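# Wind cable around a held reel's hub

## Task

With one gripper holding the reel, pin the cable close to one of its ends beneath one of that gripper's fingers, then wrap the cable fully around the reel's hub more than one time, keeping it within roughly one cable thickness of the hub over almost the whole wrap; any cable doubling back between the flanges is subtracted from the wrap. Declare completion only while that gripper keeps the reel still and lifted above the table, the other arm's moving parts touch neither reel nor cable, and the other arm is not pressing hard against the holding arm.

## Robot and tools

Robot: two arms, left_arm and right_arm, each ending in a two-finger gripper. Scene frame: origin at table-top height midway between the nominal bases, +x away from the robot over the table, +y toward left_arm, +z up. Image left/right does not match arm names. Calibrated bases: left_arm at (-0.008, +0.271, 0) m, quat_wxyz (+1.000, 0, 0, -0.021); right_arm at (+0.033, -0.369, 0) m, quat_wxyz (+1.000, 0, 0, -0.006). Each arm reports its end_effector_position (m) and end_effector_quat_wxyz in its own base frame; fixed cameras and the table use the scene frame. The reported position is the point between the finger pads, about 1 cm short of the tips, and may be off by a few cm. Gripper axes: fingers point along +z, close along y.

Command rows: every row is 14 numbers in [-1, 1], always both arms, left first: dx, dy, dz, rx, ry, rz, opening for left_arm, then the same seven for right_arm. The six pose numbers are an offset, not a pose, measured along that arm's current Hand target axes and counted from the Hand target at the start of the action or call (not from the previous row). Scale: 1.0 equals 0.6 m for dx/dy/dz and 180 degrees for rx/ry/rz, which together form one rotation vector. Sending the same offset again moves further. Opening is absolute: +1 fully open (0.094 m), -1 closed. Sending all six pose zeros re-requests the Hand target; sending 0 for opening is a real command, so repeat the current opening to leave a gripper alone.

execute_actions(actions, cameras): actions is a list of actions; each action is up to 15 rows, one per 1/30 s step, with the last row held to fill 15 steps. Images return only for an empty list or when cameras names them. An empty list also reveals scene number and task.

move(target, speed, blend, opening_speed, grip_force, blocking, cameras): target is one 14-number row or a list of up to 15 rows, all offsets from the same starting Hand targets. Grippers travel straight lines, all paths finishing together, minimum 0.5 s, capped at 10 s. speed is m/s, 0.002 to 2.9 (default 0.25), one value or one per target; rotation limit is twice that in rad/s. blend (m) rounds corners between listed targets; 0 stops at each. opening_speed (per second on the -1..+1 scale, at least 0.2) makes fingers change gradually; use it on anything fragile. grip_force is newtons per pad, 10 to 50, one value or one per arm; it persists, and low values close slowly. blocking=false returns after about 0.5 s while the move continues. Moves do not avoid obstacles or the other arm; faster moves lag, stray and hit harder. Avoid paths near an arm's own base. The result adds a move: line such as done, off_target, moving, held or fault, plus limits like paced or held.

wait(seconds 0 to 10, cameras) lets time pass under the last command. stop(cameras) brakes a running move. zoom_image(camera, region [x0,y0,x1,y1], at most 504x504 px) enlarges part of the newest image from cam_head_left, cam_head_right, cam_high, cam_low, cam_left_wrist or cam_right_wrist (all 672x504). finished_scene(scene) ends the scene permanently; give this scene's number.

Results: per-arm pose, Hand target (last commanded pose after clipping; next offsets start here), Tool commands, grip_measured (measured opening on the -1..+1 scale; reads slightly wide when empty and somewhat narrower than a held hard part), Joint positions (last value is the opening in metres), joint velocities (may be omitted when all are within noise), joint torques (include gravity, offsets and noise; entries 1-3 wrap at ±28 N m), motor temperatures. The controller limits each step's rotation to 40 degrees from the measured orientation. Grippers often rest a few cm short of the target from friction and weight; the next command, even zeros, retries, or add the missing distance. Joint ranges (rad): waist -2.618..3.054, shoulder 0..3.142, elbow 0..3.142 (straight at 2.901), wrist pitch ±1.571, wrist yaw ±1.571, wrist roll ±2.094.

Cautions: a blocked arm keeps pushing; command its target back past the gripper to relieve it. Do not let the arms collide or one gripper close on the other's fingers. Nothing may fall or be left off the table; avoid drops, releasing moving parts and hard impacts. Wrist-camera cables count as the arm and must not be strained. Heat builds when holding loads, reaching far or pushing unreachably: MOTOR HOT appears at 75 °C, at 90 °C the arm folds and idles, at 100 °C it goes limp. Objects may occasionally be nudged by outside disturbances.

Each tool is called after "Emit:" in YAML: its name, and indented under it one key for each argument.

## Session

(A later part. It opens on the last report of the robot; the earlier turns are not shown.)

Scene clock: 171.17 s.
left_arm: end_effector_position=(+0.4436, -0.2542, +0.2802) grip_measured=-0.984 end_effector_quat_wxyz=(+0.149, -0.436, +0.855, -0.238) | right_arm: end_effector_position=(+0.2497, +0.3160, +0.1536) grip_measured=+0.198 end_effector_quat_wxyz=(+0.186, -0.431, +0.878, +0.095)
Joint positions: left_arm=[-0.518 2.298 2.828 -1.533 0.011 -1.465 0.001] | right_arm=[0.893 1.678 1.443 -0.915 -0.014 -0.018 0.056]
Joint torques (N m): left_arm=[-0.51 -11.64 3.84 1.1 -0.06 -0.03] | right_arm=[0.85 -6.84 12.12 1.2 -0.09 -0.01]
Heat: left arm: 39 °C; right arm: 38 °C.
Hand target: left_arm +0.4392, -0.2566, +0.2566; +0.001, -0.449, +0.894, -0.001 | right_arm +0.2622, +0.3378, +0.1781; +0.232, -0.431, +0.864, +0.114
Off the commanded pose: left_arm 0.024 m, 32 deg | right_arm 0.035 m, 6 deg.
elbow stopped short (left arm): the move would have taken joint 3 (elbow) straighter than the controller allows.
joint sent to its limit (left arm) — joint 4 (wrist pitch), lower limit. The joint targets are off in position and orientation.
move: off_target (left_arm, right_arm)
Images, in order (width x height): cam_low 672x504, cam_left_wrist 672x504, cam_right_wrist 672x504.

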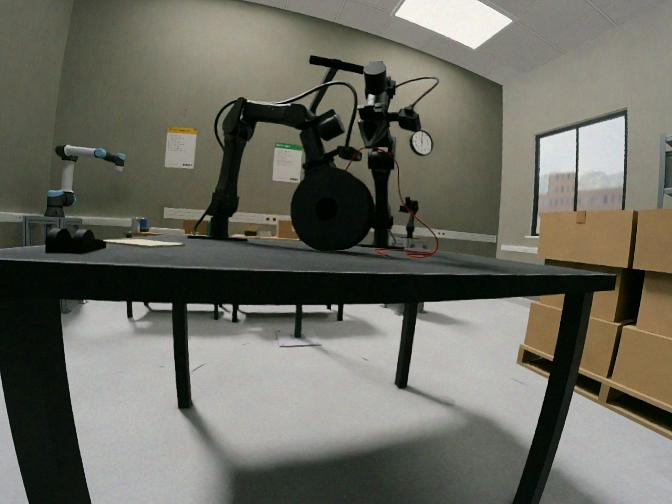

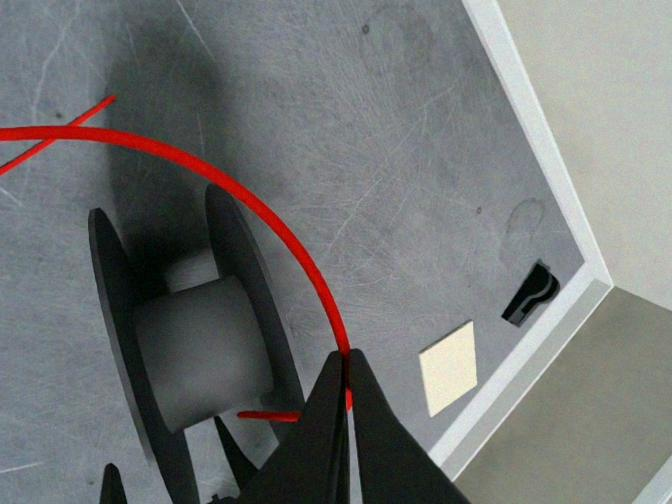

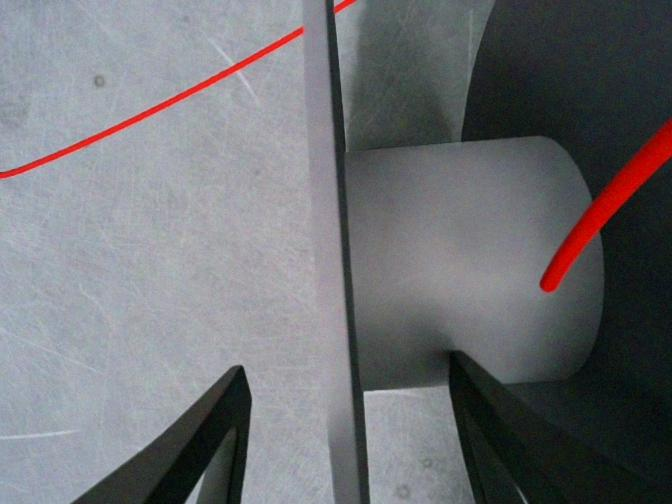

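Emit:
move:
  target:
    - [0.003,0.075,-0.03,0,0,0,-1,0,0,0,0,0,0,0.2]
    - [0.003,0.075,0.03,0,0,0,-1,0,0,0,0,0,0,0.2]
  speed: 0.07
  cameras: ["cam_left_wrist","cam_right_wrist","cam_low"]

Emit:
zoom_image:
  camera: "cam_low"
  region: [280, 110, 460, 270]

Scene clock: 178.80 s.
left_arm: end_effector_position=(+0.4109, -0.2356, +0.2432) grip_measured=-0.984 end_effector_quat_wxyz=(+0.100, -0.447, +0.874, -0.163) | right_arm: end_effector_position=(+0.2497, +0.3160, +0.1536) grip_measured=+0.198 end_effector_quat_wxyz=(+0.186, -0.431, +0.878, +0.095)
Joint positions: left_arm=[-0.518 2.174 2.52 -1.533 0.011 -1.465 0.001] | right_arm=[0.893 1.678 1.443 -0.915 -0.014 -0.018 0.056]
Joint torques (N m): left_arm=[0.05 -14 4.59 0.78 -0.03 0.03] | right_arm=[0.43 -6.69 12.1 1.21 -0.01 0.04]
Heat: left arm: 42 °C; right arm: 38 °C.
Hand target: left_arm +0.4021, -0.2312, +0.2385; +0.001, -0.449, +0.894, -0.001 | right_arm +0.2622, +0.3378, +0.1781; +0.232, -0.431, +0.864, +0.114
Off the commanded pose: left_arm 0.011 m, 22 deg | right_arm 0.035 m, 6 deg.
joint sent to its limit (left arm) — joint 4 (wrist pitch), lower limit. The joint targets are off in position and orientation.
move: off_target (left_arm, right_arm)
Images, in order (width x height): cam_low 672x504, cam_left_wrist 672x504, cam_right_wrist 672x504.

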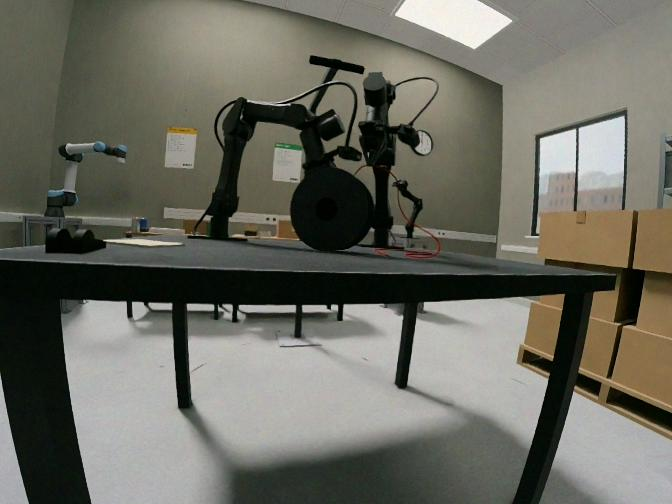

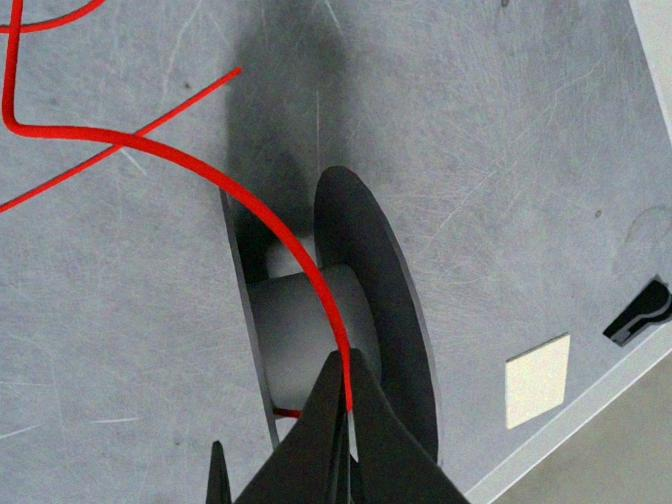

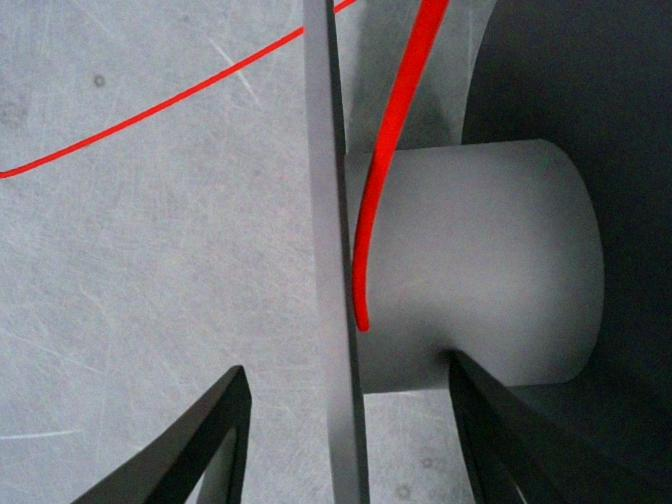

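Scaled by 2.800.

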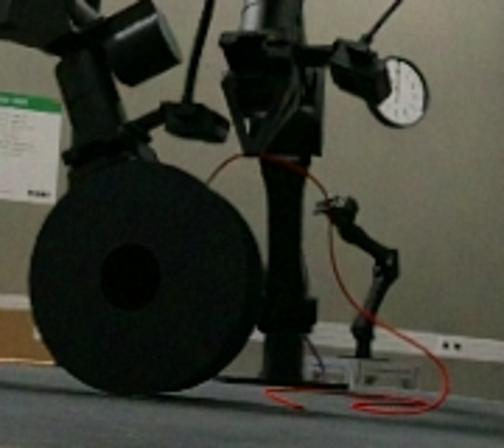

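Emit:
move:
  target: [0.037,-0.006,0.0,0,0,0,-1,0,0,0.02,0,0,0,0.2]
  speed: 0.05
  cameras: ["cam_left_wrist","cam_right_wrist","cam_low","cam_high"]

Emit:
zoom_image:
  camera: "cam_high"
  region: [280, 160, 460, 340]

Scene clock: 183.40 s.
left_arm: end_effector_position=(+0.4079, -0.2407, +0.2433) grip_measured=-0.984 end_effector_quat_wxyz=(+0.110, -0.448, +0.873, -0.156) | right_arm: end_effector_position=(+0.2496, +0.3168, +0.1466) grip_measured=+0.198 end_effector_quat_wxyz=(+0.178, -0.434, +0.879, +0.091)
Joint positions: left_arm=[-0.544 2.174 2.52 -1.533 -0.024 -1.488 0.001] | right_arm=[0.895 1.696 1.443 -0.915 -0.014 -0.019 0.056]
Joint torques (N m): left_arm=[-1.76 -13.52 5.3 0.78 0.08 -0.07] | right_arm=[0.35 -6.72 10.59 1.5 -0.03 0.11]
Heat: left arm: 42 °C; right arm: 38 °C.
Hand target: left_arm +0.3917, -0.2512, +0.2385; +0.001, -0.449, +0.894, -0.001 | right_arm +0.2659, +0.3426, +0.1677; +0.232, -0.431, +0.864, +0.114
Off the commanded pose: left_arm 0.020 m, 22 deg | right_arm 0.037 m, 7 deg.
joint sent to its limit (left arm) — joint 4 (wrist pitch), lower limit. The joint targets are off in position and orientation.
move: off_target (left_arm, right_arm)
Images, in order (width x height): cam_high 672x504, cam_low 672x504, cam_left_wrist 672x504, cam_right_wrist 672x504.

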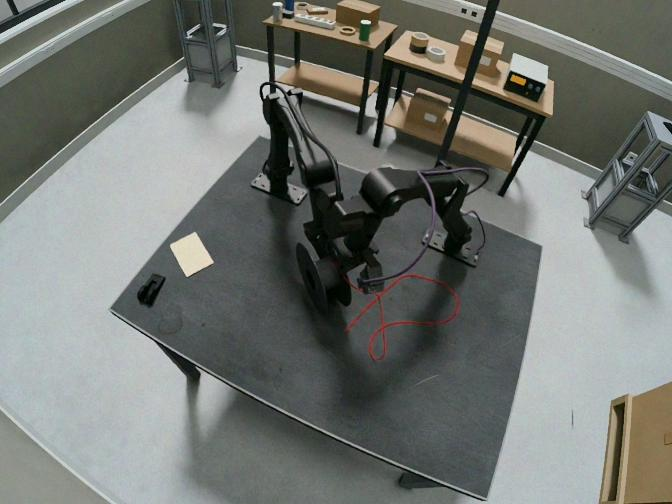

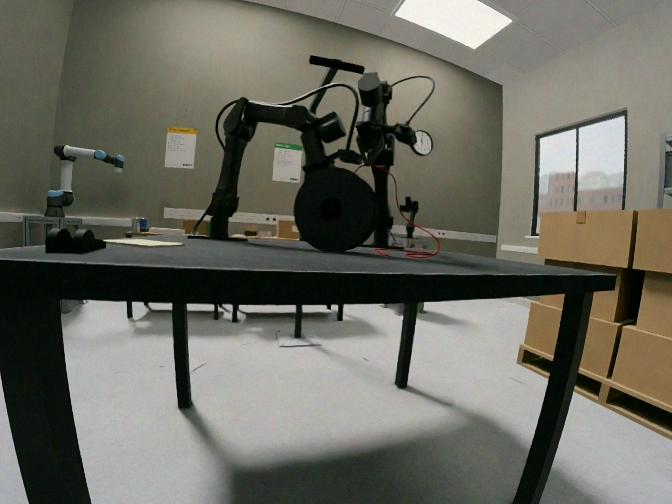

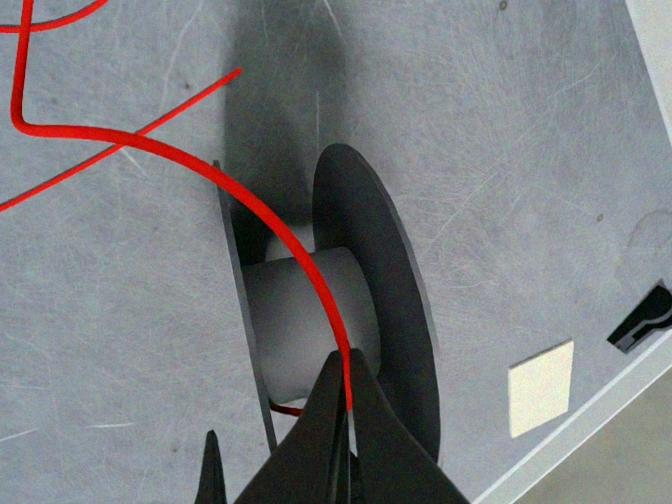

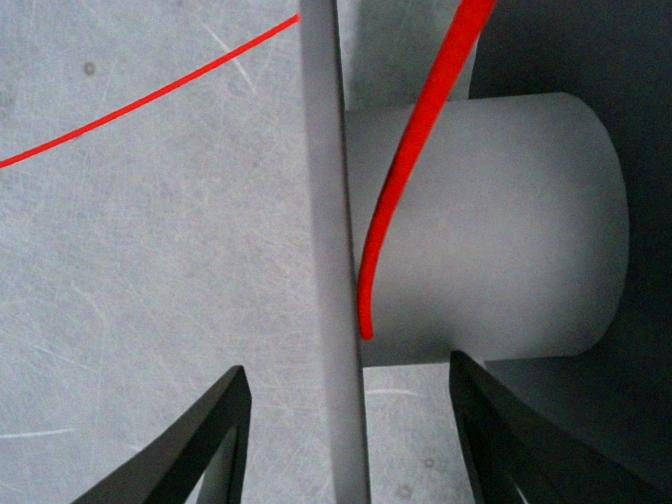

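Scaled by 2.800.

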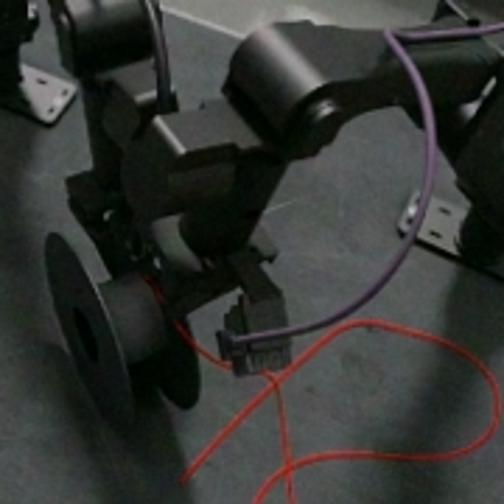

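Emit:
move:
  target:
    - [-0.037,0.006,0,0,0,0,-1,0,0,0,0,0,0,0.2]
    - [-0.037,0.0,0.11,0,0,0,-1,0,0,0,0,0,0,0.2]
  speed: 0.05
  cameras: ["cam_left_wrist","cam_right_wrist","cam_low"]

Emit:
zoom_image:
  camera: "cam_low"
  region: [280, 110, 460, 270]

Scene clock: 191.33 s.
left_arm: end_effector_position=(+0.4168, -0.2268, +0.2044) grip_measured=-0.984 end_effector_quat_wxyz=(+0.085, -0.453, +0.880, -0.113) | right_arm: end_effector_position=(+0.2526, +0.3199, +0.1417) grip_measured=+0.198 end_effector_quat_wxyz=(+0.181, -0.439, +0.876, +0.085)
Joint positions: left_arm=[-0.506 2.229 2.474 -1.533 -0.015 -1.454 0.001] | right_arm=[0.899 1.713 1.443 -0.898 -0.002 -0.03 0.056]
Joint torques (N m): left_arm=[-0.91 -10.19 3.85 0.59 0.06 0.04] | right_arm=[0.66 -8.13 10.65 1.34 -0.01 0.04]
Heat: left arm: 43 °C; right arm: 38 °C.
Hand target: left_arm +0.4051, -0.2334, +0.1725; +0.001, -0.449, +0.894, -0.001 | right_arm +0.2659, +0.3426, +0.1677; +0.232, -0.431, +0.864, +0.114
Off the commanded pose: left_arm 0.035 m, 16 deg | right_arm 0.037 m, 7 deg.
joint sent to its limit (left arm) — joint 4 (wrist pitch), lower limit. The joint targets are off in position and orientation.
move: off_target (left_arm, right_arm)
Images, in order (width x height): cam_low 672x504, cam_left_wrist 672x504, cam_right_wrist 672x504.

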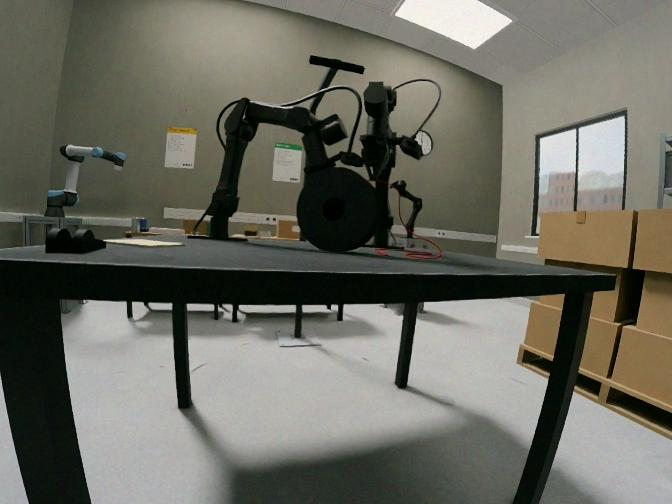

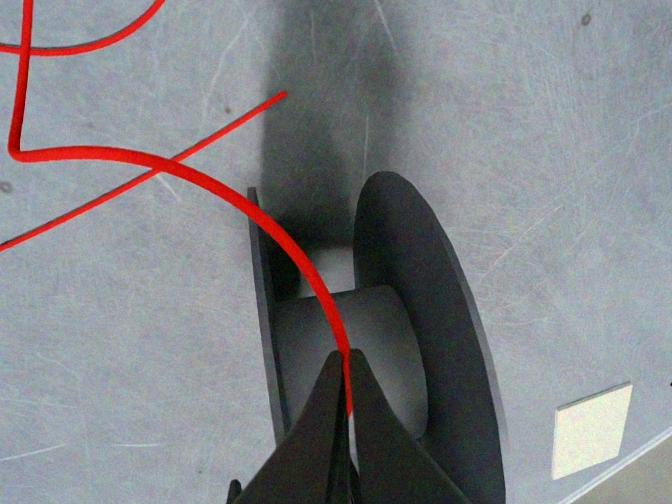

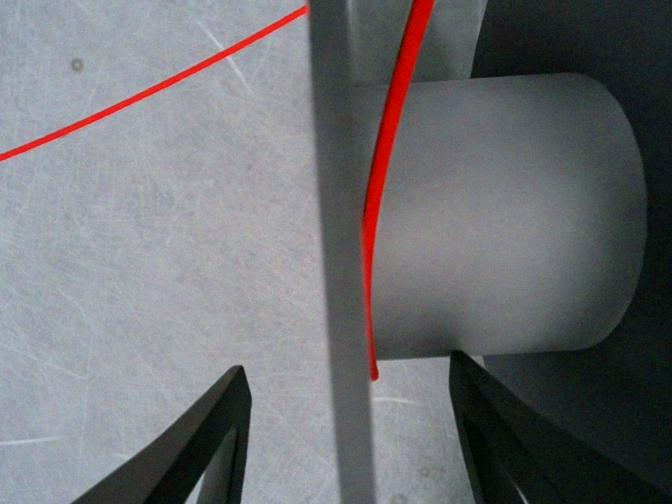

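Scaled by 2.800.

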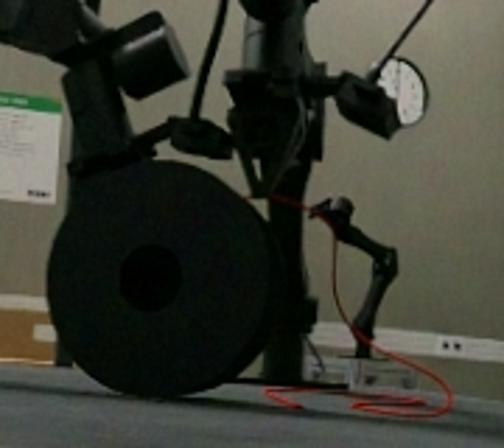

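Emit:
move:
  target: [0,0,0.03,0,0,0,-1,0.015,0,0.035,0,0,0,0.2]
  speed: 0.05
  cameras: ["cam_left_wrist","cam_right_wrist","cam_low"]

Emit:
zoom_image:
  camera: "cam_low"
  region: [280, 110, 460, 270]

Scene clock: 194.00 s.
left_arm: end_effector_position=(+0.4161, -0.2294, +0.1894) grip_measured=-0.984 end_effector_quat_wxyz=(+0.067, -0.454, +0.883, -0.103) | right_arm: end_effector_position=(+0.2509, +0.3148, +0.1307) grip_measured=+0.198 end_effector_quat_wxyz=(+0.167, -0.439, +0.880, +0.078)
Joint positions: left_arm=[-0.504 2.255 2.463 -1.533 0.004 -1.454 0.001] | right_arm=[0.895 1.723 1.421 -0.898 -0.002 -0.03 0.056]
Joint torques (N m): left_arm=[-1.01 -9.88 3.84 0.52 0.01 0.03] | right_arm=[0.57 -7.76 6.04 2.04 -0.04 0.03]
Heat: left arm: 42 °C; right arm: 38 °C.
Hand target: left_arm +0.4051, -0.2335, +0.1545; +0.001, -0.449, +0.894, -0.001 | right_arm +0.2675, +0.3447, +0.1451; +0.232, -0.431, +0.864, +0.114
Off the commanded pose: left_arm 0.037 m, 14 deg | right_arm 0.037 m, 9 deg.
joint sent to its limit (left arm) — joint 4 (wrist pitch), lower limit. The joint targets are off in position and orientation.
move: off_target (left_arm, right_arm)
Images, in order (width x height): cam_low 672x504, cam_left_wrist 672x504, cam_right_wrist 672x504.

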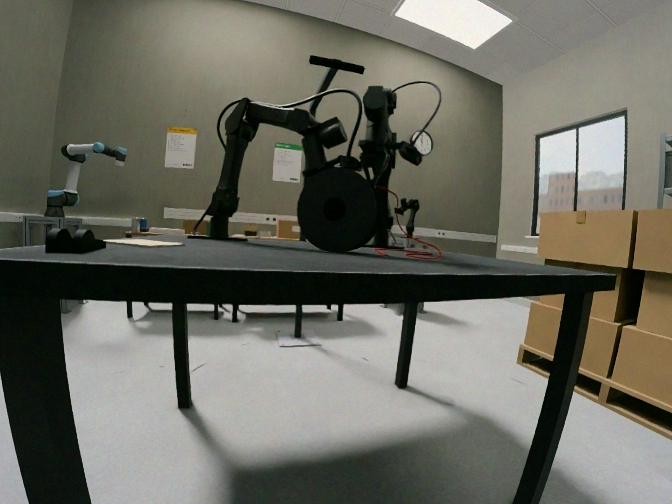

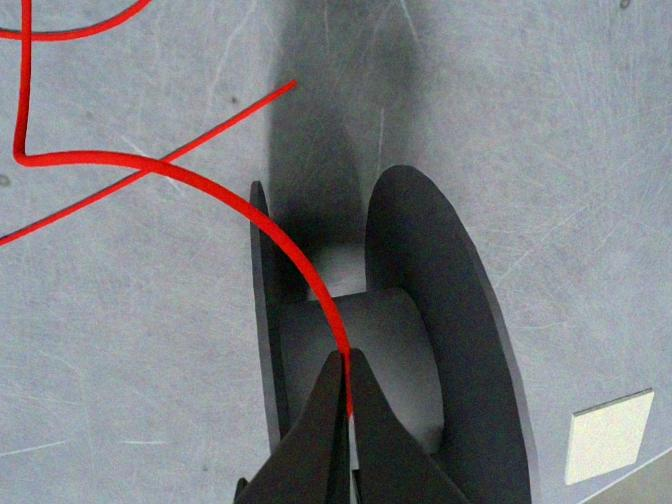

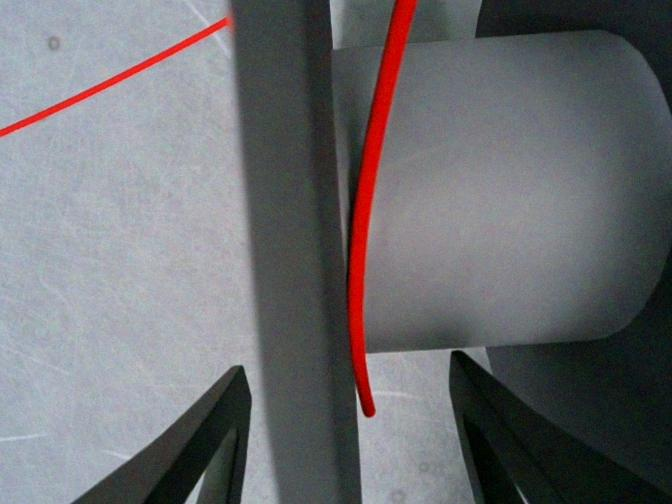

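Scaled by 2.800.

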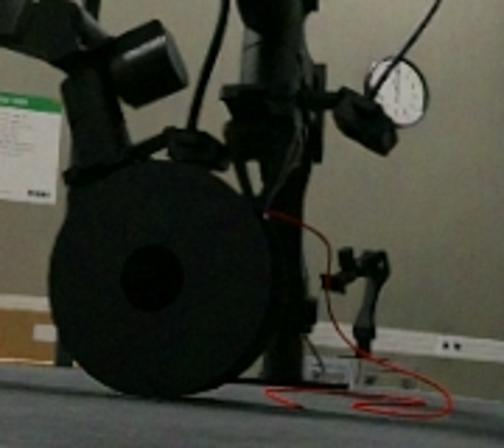

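Emit:
move:
  target: [0,0,0,0,0,0,-1,0.027,0,0.025,0,0,0,0.2]
  speed: 0.05
  cameras: ["cam_left_wrist","cam_right_wrist"]

Scene clock: 195.57 s.
left_arm: end_effector_position=(+0.4199, -0.2244, +0.1719) grip_measured=-0.984 end_effector_quat_wxyz=(+0.066, -0.455, +0.884, -0.078) | right_arm: end_effector_position=(+0.2609, +0.3262, +0.1263) grip_measured=+0.198 end_effector_quat_wxyz=(+0.210, -0.429, +0.873, +0.099)
Joint positions: left_arm=[-0.501 2.289 2.456 -1.533 -0.022 -1.45 0.001] | right_arm=[0.893 1.701 1.34 -0.742 -0.002 -0.021 0.056]
Joint torques (N m): left_arm=[-1.31 -12.62 4.96 0.45 0.11 -0.01] | right_arm=[0.5 -7.02 4.23 1.61 -0.08 0.07]
Heat: left arm: 42 °C; right arm: 37 °C.
Hand target: left_arm +0.4051, -0.2335, +0.1545; +0.001, -0.449, +0.894, -0.001 | right_arm +0.2636, +0.3394, +0.1240; +0.232, -0.431, +0.864, +0.114
Off the commanded pose: left_arm 0.025 m, 12 deg | right_arm 0.014 m, 3 deg.
joint sent to its limit (left arm) — joint 4 (wrist pitch), lower limit. The joint targets are off in position and orientation.
move: off_target (left_arm, right_arm)
Images, in order (width x height): cam_left_wrist 672x504, cam_right_wrist 672x504.

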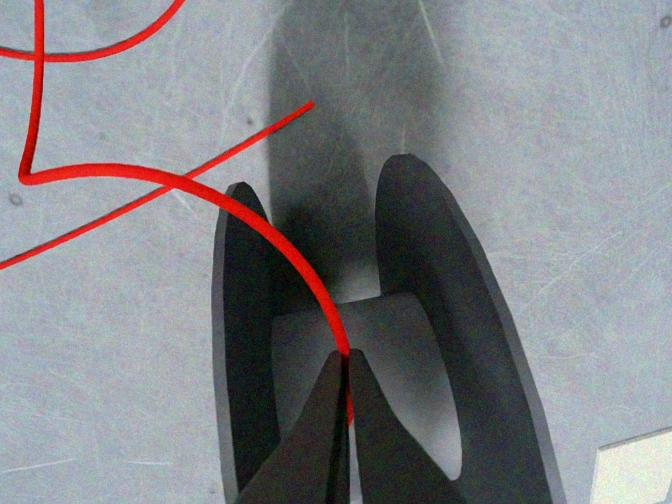

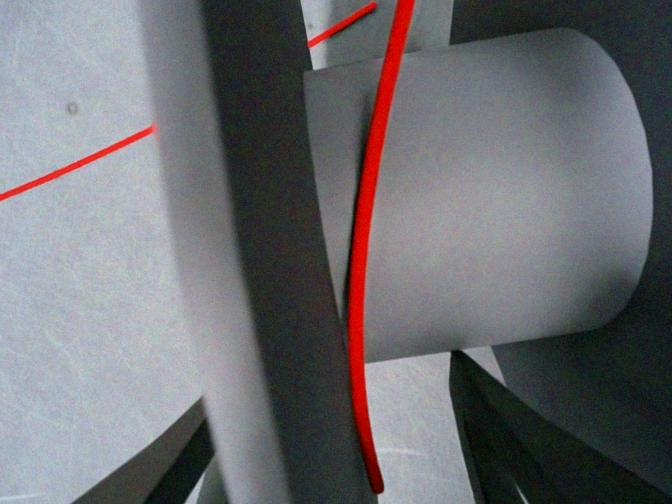

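Emit:
move:
  target: [0,0,0,0,0,0,-1,0,0,0,0,0,0,-1]
  opening_speed: 0.4
  cameras: ["cam_left_wrist","cam_right_wrist","cam_low"]

Emit:
zoom_image:
  camera: "cam_right_wrist"
  region: [250, 250, 500, 504]

Scene clock: 199.30 s.
left_arm: end_effector_position=(+0.4200, -0.2235, +0.1718) grip_measured=-0.985 end_effector_quat_wxyz=(+0.068, -0.453, +0.885, -0.076) | right_arm: end_effector_position=(+0.2598, +0.3285, +0.1251) grip_measured=-0.921 end_effector_quat_wxyz=(+0.210, -0.432, +0.871, +0.105)
Joint positions: left_arm=[-0.501 2.289 2.456 -1.534 -0.027 -1.445 0.001] | right_arm=[0.893 1.701 1.332 -0.728 -0.014 -0.025 0.004]
Joint torques (N m): left_arm=[-1.33 -12.6 4.93 0.47 0.14 -0.06] | right_arm=[0.69 -7.09 4.72 1.52 0 0.05]
Heat: left arm: 42 °C; right arm: 37 °C.
Hand target: left_arm +0.4051, -0.2335, +0.1545; +0.001, -0.449, +0.894, -0.001 | right_arm +0.2636, +0.3394, +0.1240; +0.232, -0.431, +0.864, +0.114
Off the commanded pose: left_arm 0.025 m, 12 deg | right_arm 0.012 m, 3 deg.
joint sent to its limit (left arm) — joint 4 (wrist pitch), lower limit. The joint targets are off in position and orientation.
move: off_target (left_arm, right_arm)
Images, in order (width x height): cam_low 672x504, cam_left_wrist 672x504, cam_right_wrist 672x504.

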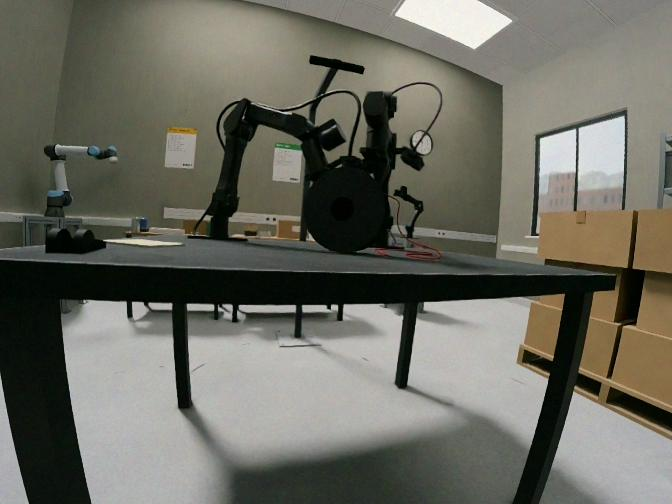

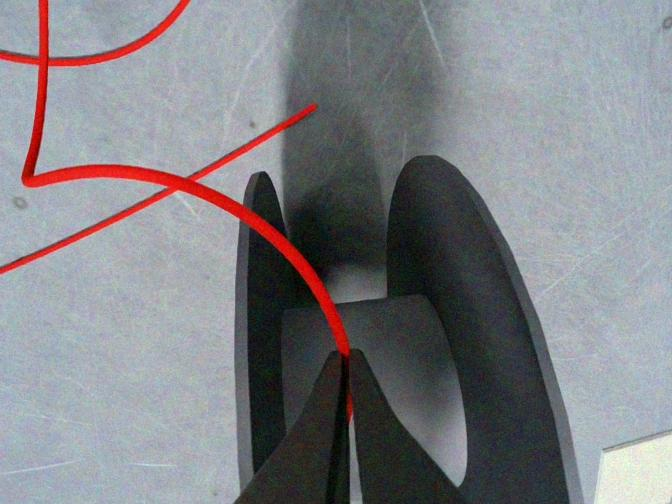

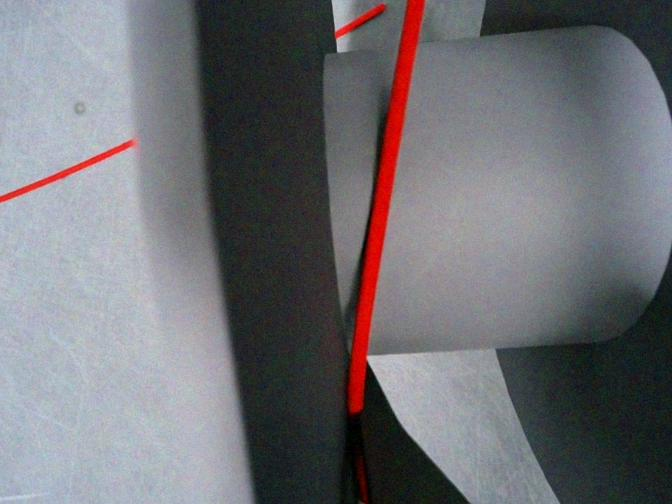

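Scaled by 1.984.

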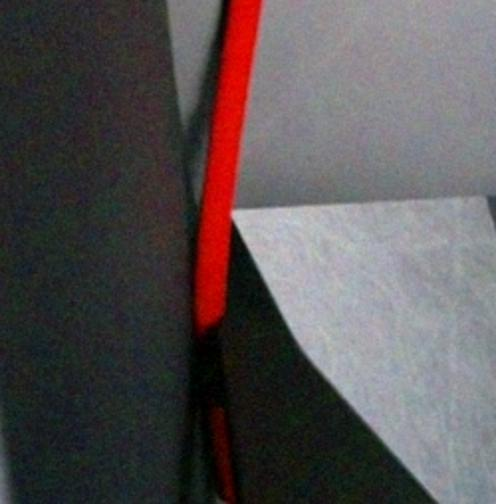

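Emit:
move:
  target: [0,0,0,0,0,0,-0.6,0,0,0,0,0,0,-1]
  opening_speed: 0.5

Emit:
move:
  target:
    - [-0.03,0,-0.25,0,0,0,-0.6,0,0,0,0,0,0,-1]
    - [-0.25,0,-0.33,0,0,0,-0.3,0,0,0,0,0,0,-1]
  speed: 0.12
  cameras: ["all"]

Scene clock: 202.53 s.
left_arm: end_effector_position=(+0.4223, -0.2248, +0.1724) grip_measured=-0.602 end_effector_quat_wxyz=(+0.071, -0.453, +0.885, -0.081) | right_arm: end_effector_position=(+0.2585, +0.3296, +0.1251) grip_measured=-0.921 end_effector_quat_wxyz=(+0.213, -0.438, +0.868, +0.099)
Joint positions: left_arm=[-0.501 2.289 2.456 -1.524 -0.027 -1.445 0.019] | right_arm=[0.904 1.701 1.332 -0.728 0.001 -0.032 0.004]
Joint torques (N m): left_arm=[-1.31 -12.62 5.08 0.37 0.15 -0.06] | right_arm=[0.43 -6.89 4.64 1.5 -0.04 0.1]
Heat: left arm: 41 °C; right arm: 37 °C.
Hand target: left_arm +0.4051, -0.2335, +0.1545; +0.001, -0.449, +0.894, -0.001 | right_arm +0.2636, +0.3394, +0.1240; +0.232, -0.431, +0.864, +0.114
Off the commanded pose: left_arm 0.026 m, 12 deg | right_arm 0.011 m, 3 deg.
joint sent to its limit (left arm) — joint 4 (wrist pitch), lower limit. The joint targets are off in position and orientation.
move: off_target (left_arm, right_arm)

Scene clock: 208.33 s.
left_arm: end_effector_position=(+0.4825, -0.1103, +0.3433) grip_measured=-0.302 end_effector_quat_wxyz=(+0.257, -0.435, +0.828, -0.243) | right_arm: end_effector_position=(+0.2592, +0.3303, +0.1251) grip_measured=-0.922 end_effector_quat_wxyz=(+0.211, -0.431, +0.871, +0.106)
Joint positions: left_arm=[-0.212 2.18 2.831 -1.501 0.042 -1.194 0.033] | right_arm=[0.898 1.703 1.332 -0.723 -0.013 -0.018 0.004]
Joint torques (N m): left_arm=[-0.02 -10.73 8.75 2.02 -0.12 0.14] | right_arm=[0.4 -7.17 4.88 1.42 0 0.03]
Heat: left arm: 41 °C; right arm: 36 °C.
Hand target: left_arm +0.4943, -0.1129, +0.3525; +0.017, -0.449, +0.893, -0.016 | right_arm +0.2636, +0.3394, +0.1240; +0.232, -0.431, +0.864, +0.114
Off the commanded pose: left_arm 0.015 m, 41 deg; orientation clipped | right_arm 0.010 m, 3 deg.
elbow stopped short (left arm): the move would have taken joint 3 (elbow) straighter than the controller allows.
move: off_target (left_arm, right_arm); target 2's new opening was sent with left_arm's hand 0.015 m and 41 deg from that target; limits=paced

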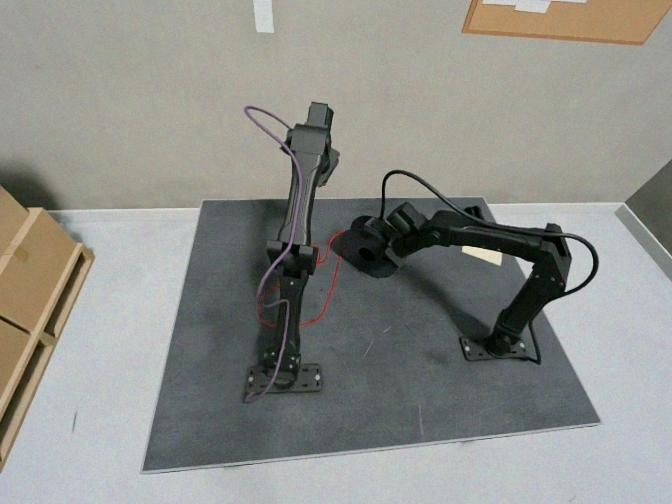

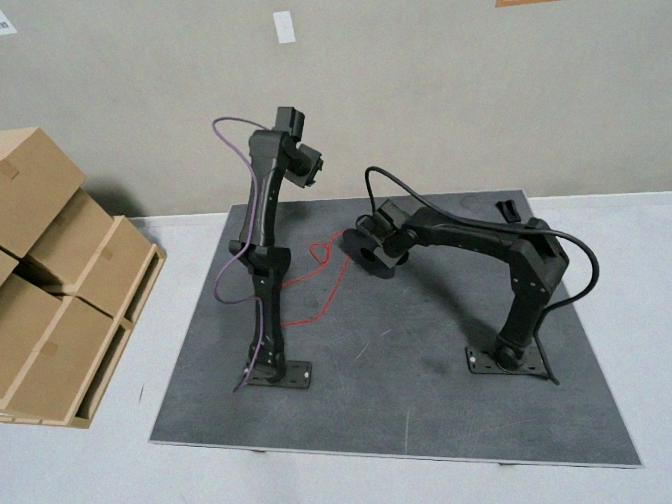

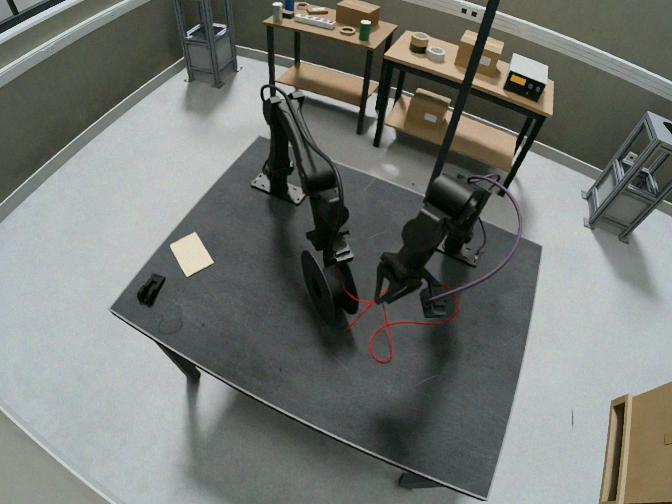

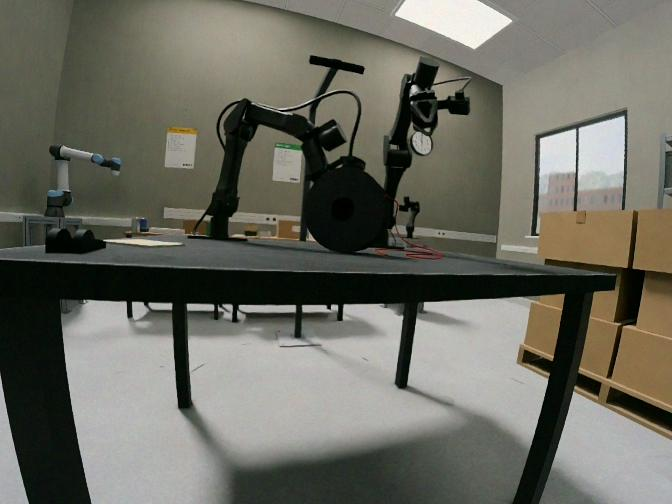

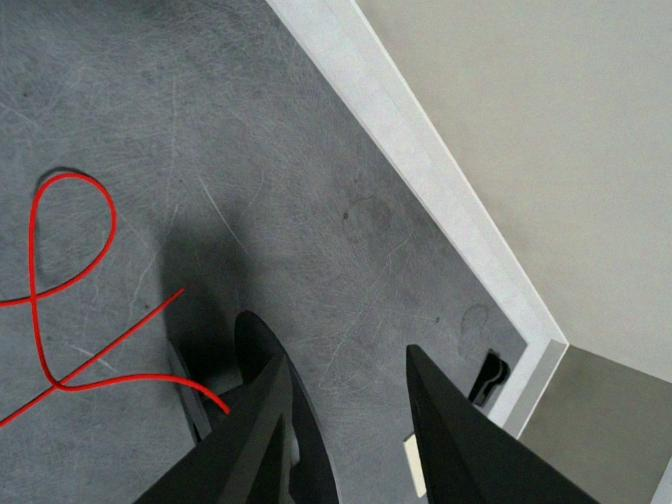

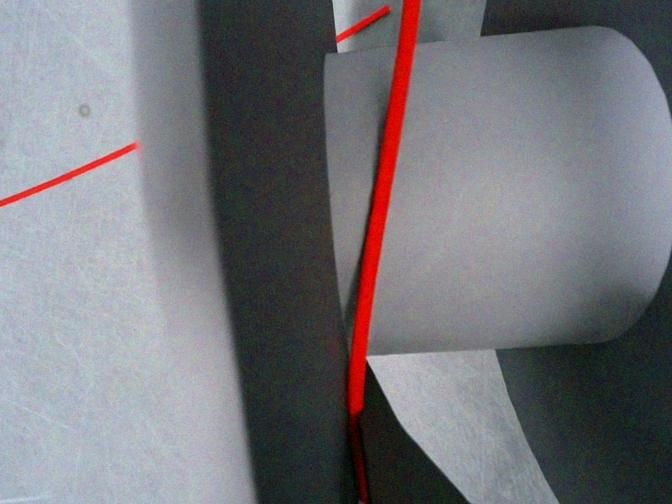

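Emit:
move:
  target:
    - [-0.01,0.305,0,0,0,0,-0.3,-0.083,0,-0.145,0,0,0,-1]
    - [-0.01,0.305,0,0,0,0,-0.3,-0.044,0.083,-0.255,0.237,-0.285,-0.465,-1]
  speed: 0.13
  cameras: ["all"]

Scene clock: 220.27 s.
left_arm: end_effector_position=(+0.3681, -0.0023, +0.3459) grip_measured=-0.302 end_effector_quat_wxyz=(+0.244, -0.441, +0.851, -0.149) | right_arm: end_effector_position=(+0.1933, +0.3198, +0.2131) grip_measured=-0.922 end_effector_quat_wxyz=(-0.574, +0.751, -0.280, +0.167)
Joint positions: left_arm=[0.014 1.683 2.209 -1.519 0.047 -0.956 0.033] | right_arm=[1.103 1.06 0.562 0.205 0.164 -1.447 0.004]
Joint torques (N m): left_arm=[0.23 -10.21 4.27 0.97 -0.11 0.12] | right_arm=[-0.73 -5.2 6.9 3.14 -0.17 0.1]
Motor temperatures (°C): left_arm=[26 41 35 33 25 27 29] | right_arm=[28 35 37 40 26 28 29]
Heat: left arm: 41 °C; right arm: 40 °C.
Hand target: left_arm +0.3511, +0.0009, +0.3446; +0.036, -0.450, +0.892, -0.027 (not the last commanded pose) | right_arm +0.1977, +0.3280, +0.2656; -0.661, +0.682, -0.267, +0.165 (not the last commanded pose)
Off the commanded pose: left_arm 0.017 m, 31 deg | right_arm 0.057 m, 18 deg.
elbow stopped short (left arm): the move would have taken joint 3 (elbow) straighter than the controller allows.
joint sent to its limit (left arm) — joint 4 (wrist pitch), lower limit.
move: off_target (left_arm, right_arm; path cut at 10 s); path passed 1 of 2 targets

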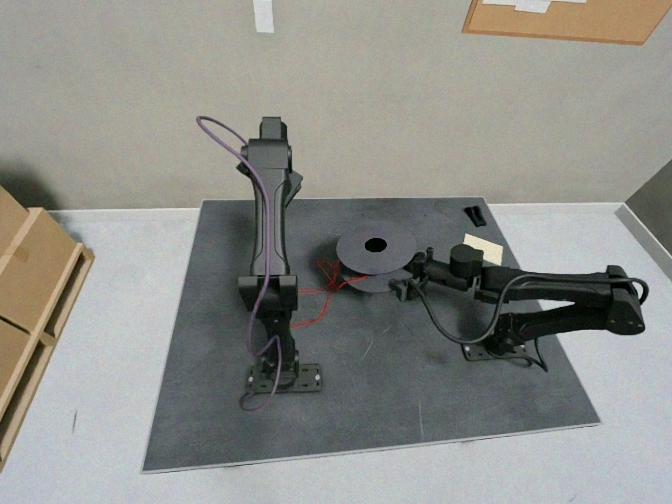

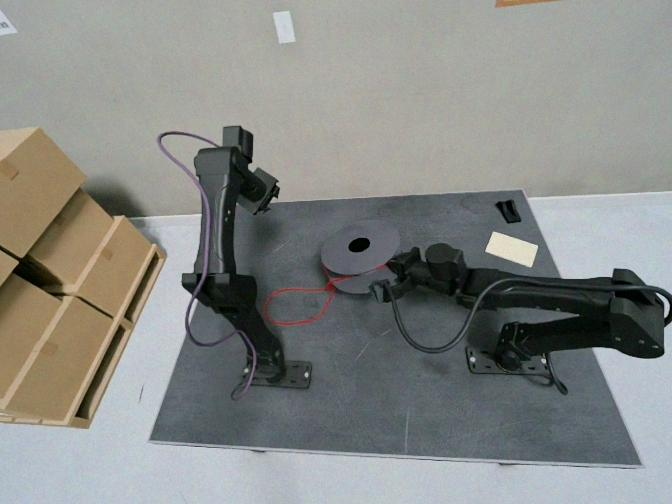

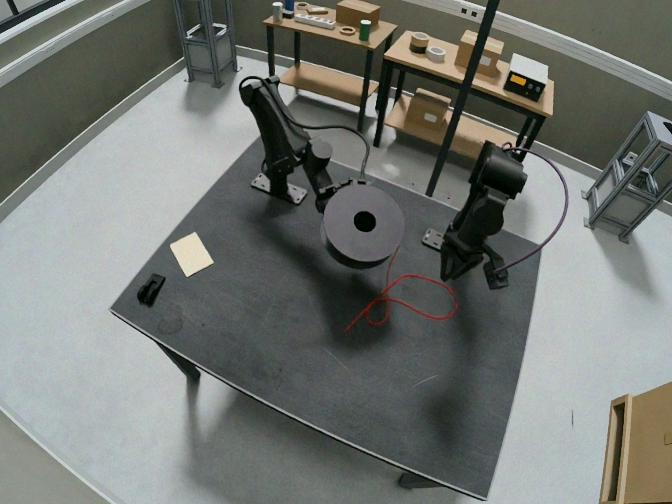

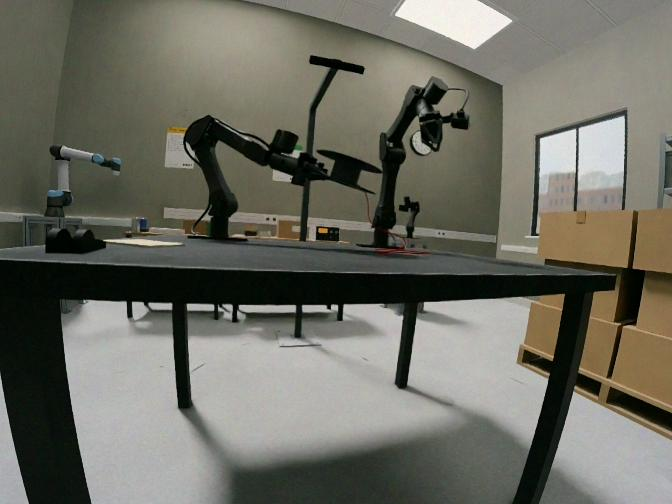

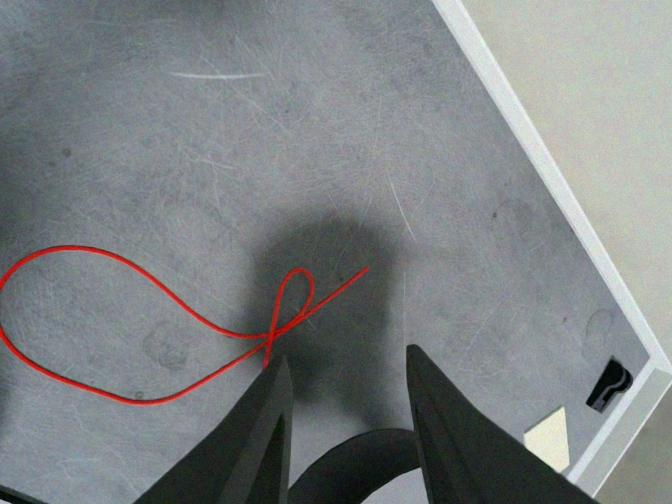

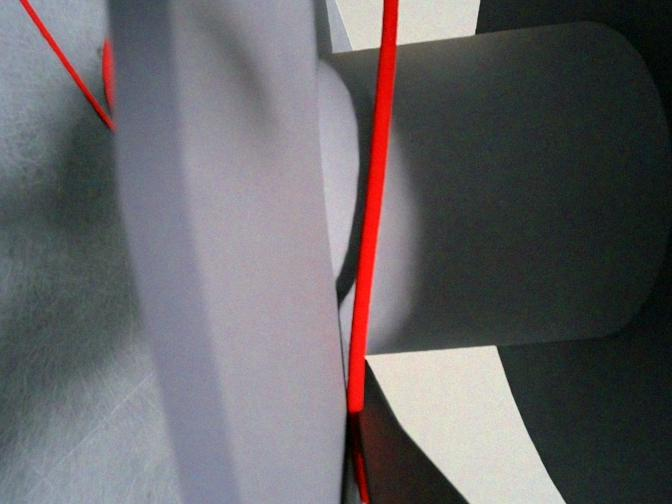

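Emit:
move:
  target: [0.124,0.036,0.402,-0.029,0.004,-0.202,-0.1,0,0.0,0,0,0,0,-1]
  speed: 0.15
  cameras: ["cam_left_wrist","cam_head_right","cam_high"]

Scene clock: 224.77 s.
left_arm: end_effector_position=(+0.3163, -0.0473, +0.1077) grip_measured=-0.102 end_effector_quat_wxyz=(-0.006, +0.705, -0.709, +0.013) | right_arm: end_effector_position=(+0.1933, +0.3199, +0.2135) grip_measured=-0.922 end_effector_quat_wxyz=(-0.575, +0.751, -0.280, +0.167)
Joint positions: left_arm=[-0.149 1.729 1.405 -1.218 0.005 -1.715 0.042] | right_arm=[1.103 1.06 0.562 0.206 0.164 -1.447 0.004]
Joint torques (N m): left_arm=[-0.51 -8.06 5.24 0.41 -0.02 -0.1] | right_arm=[-0.5 -4.89 6.93 3.22 -0.17 0.08]
Heat: left arm: 41 °C; right arm: 42 °C.
Hand target: left_arm +0.3111, -0.0496, +0.0996; -0.001, +0.706, -0.708, -0.001 | right_arm +0.1977, +0.3280, +0.2656; -0.661, +0.682, -0.267, +0.165
Off the commanded pose: left_arm 0.010 m, 2 deg | right_arm 0.053 m, 13 deg.
move: off_target (right_arm)
Images, in order (width x height): cam_head_right 672x504, cam_high 672x504, cam_left_wrist 672x504.

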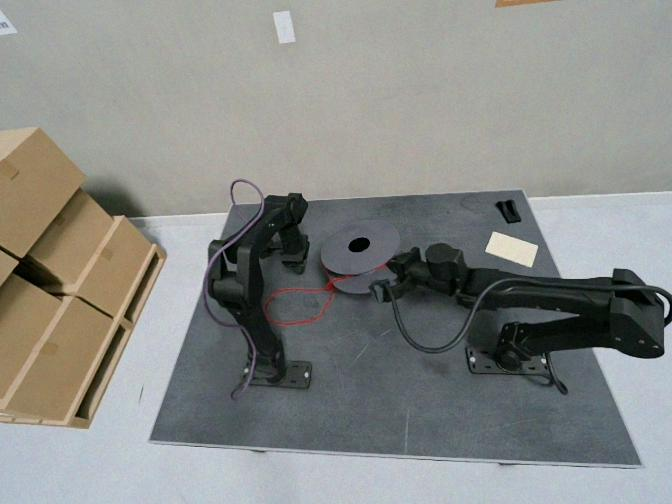

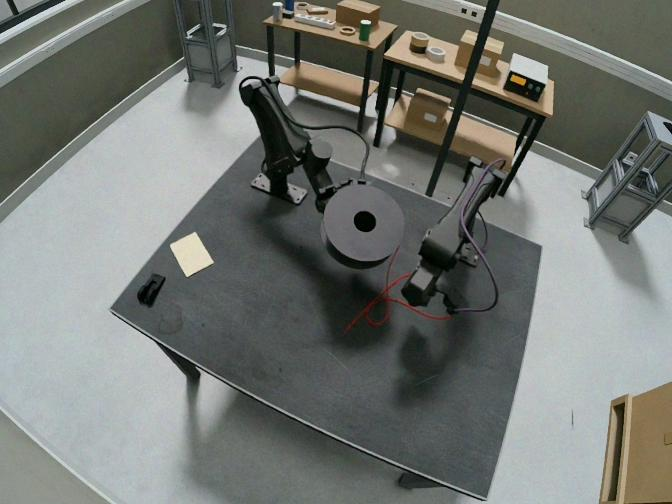

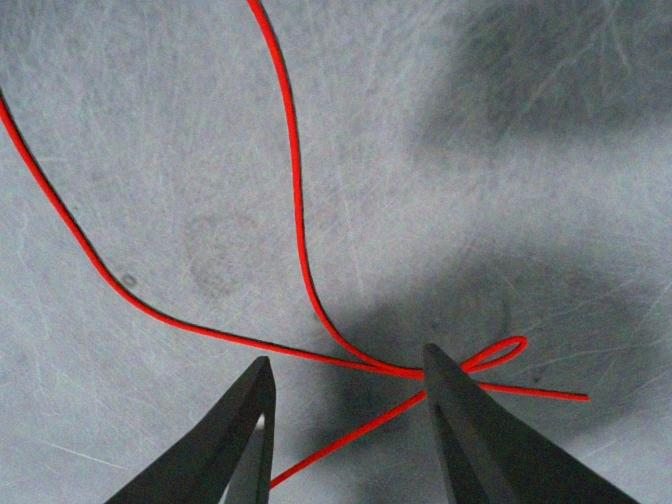

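Emit:
move:
  target:
    - [0,0.036,0,0,0,0,-0.1,0,0,0,0,0,0,-1]
    - [0,0.036,0.13,0,0,0,-0.1,0,0,0,0,0,0,-1]
  speed: 0.1
  cameras: ["cam_left_wrist"]

Scene clock: 227.63 s.
left_arm: end_effector_position=(+0.2962, -0.0483, +0.0288) grip_measured=-0.102 end_effector_quat_wxyz=(-0.005, +0.705, -0.709, +0.013) | right_arm: end_effector_position=(+0.1933, +0.3199, +0.2135) grip_measured=-0.922 end_effector_quat_wxyz=(-0.575, +0.751, -0.280, +0.167)
Joint positions: left_arm=[-0.161 1.731 1.083 -0.896 0.007 -1.727 0.042] | right_arm=[1.103 1.06 0.562 0.206 0.164 -1.447 0.004]
Joint torques (N m): left_arm=[-0.46 -7.57 4.94 0.41 -0.02 -0.1] | right_arm=[-0.64 -5.18 6.83 3.2 -0.2 0.07]
Heat: left arm: 41 °C; right arm: 43 °C.
Hand target: left_arm +0.2895, -0.0494, +0.0216; -0.001, +0.706, -0.708, -0.001 | right_arm +0.1977, +0.3280, +0.2656; -0.661, +0.682, -0.267, +0.165
Off the commanded pose: left_arm 0.010 m, 2 deg | right_arm 0.053 m, 13 deg.
move: off_target (right_arm)
Images, in order (width x height): cam_left_wrist 672x504.

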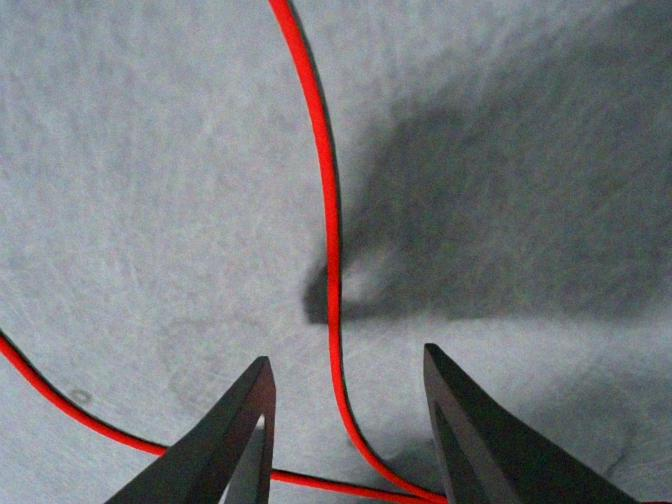

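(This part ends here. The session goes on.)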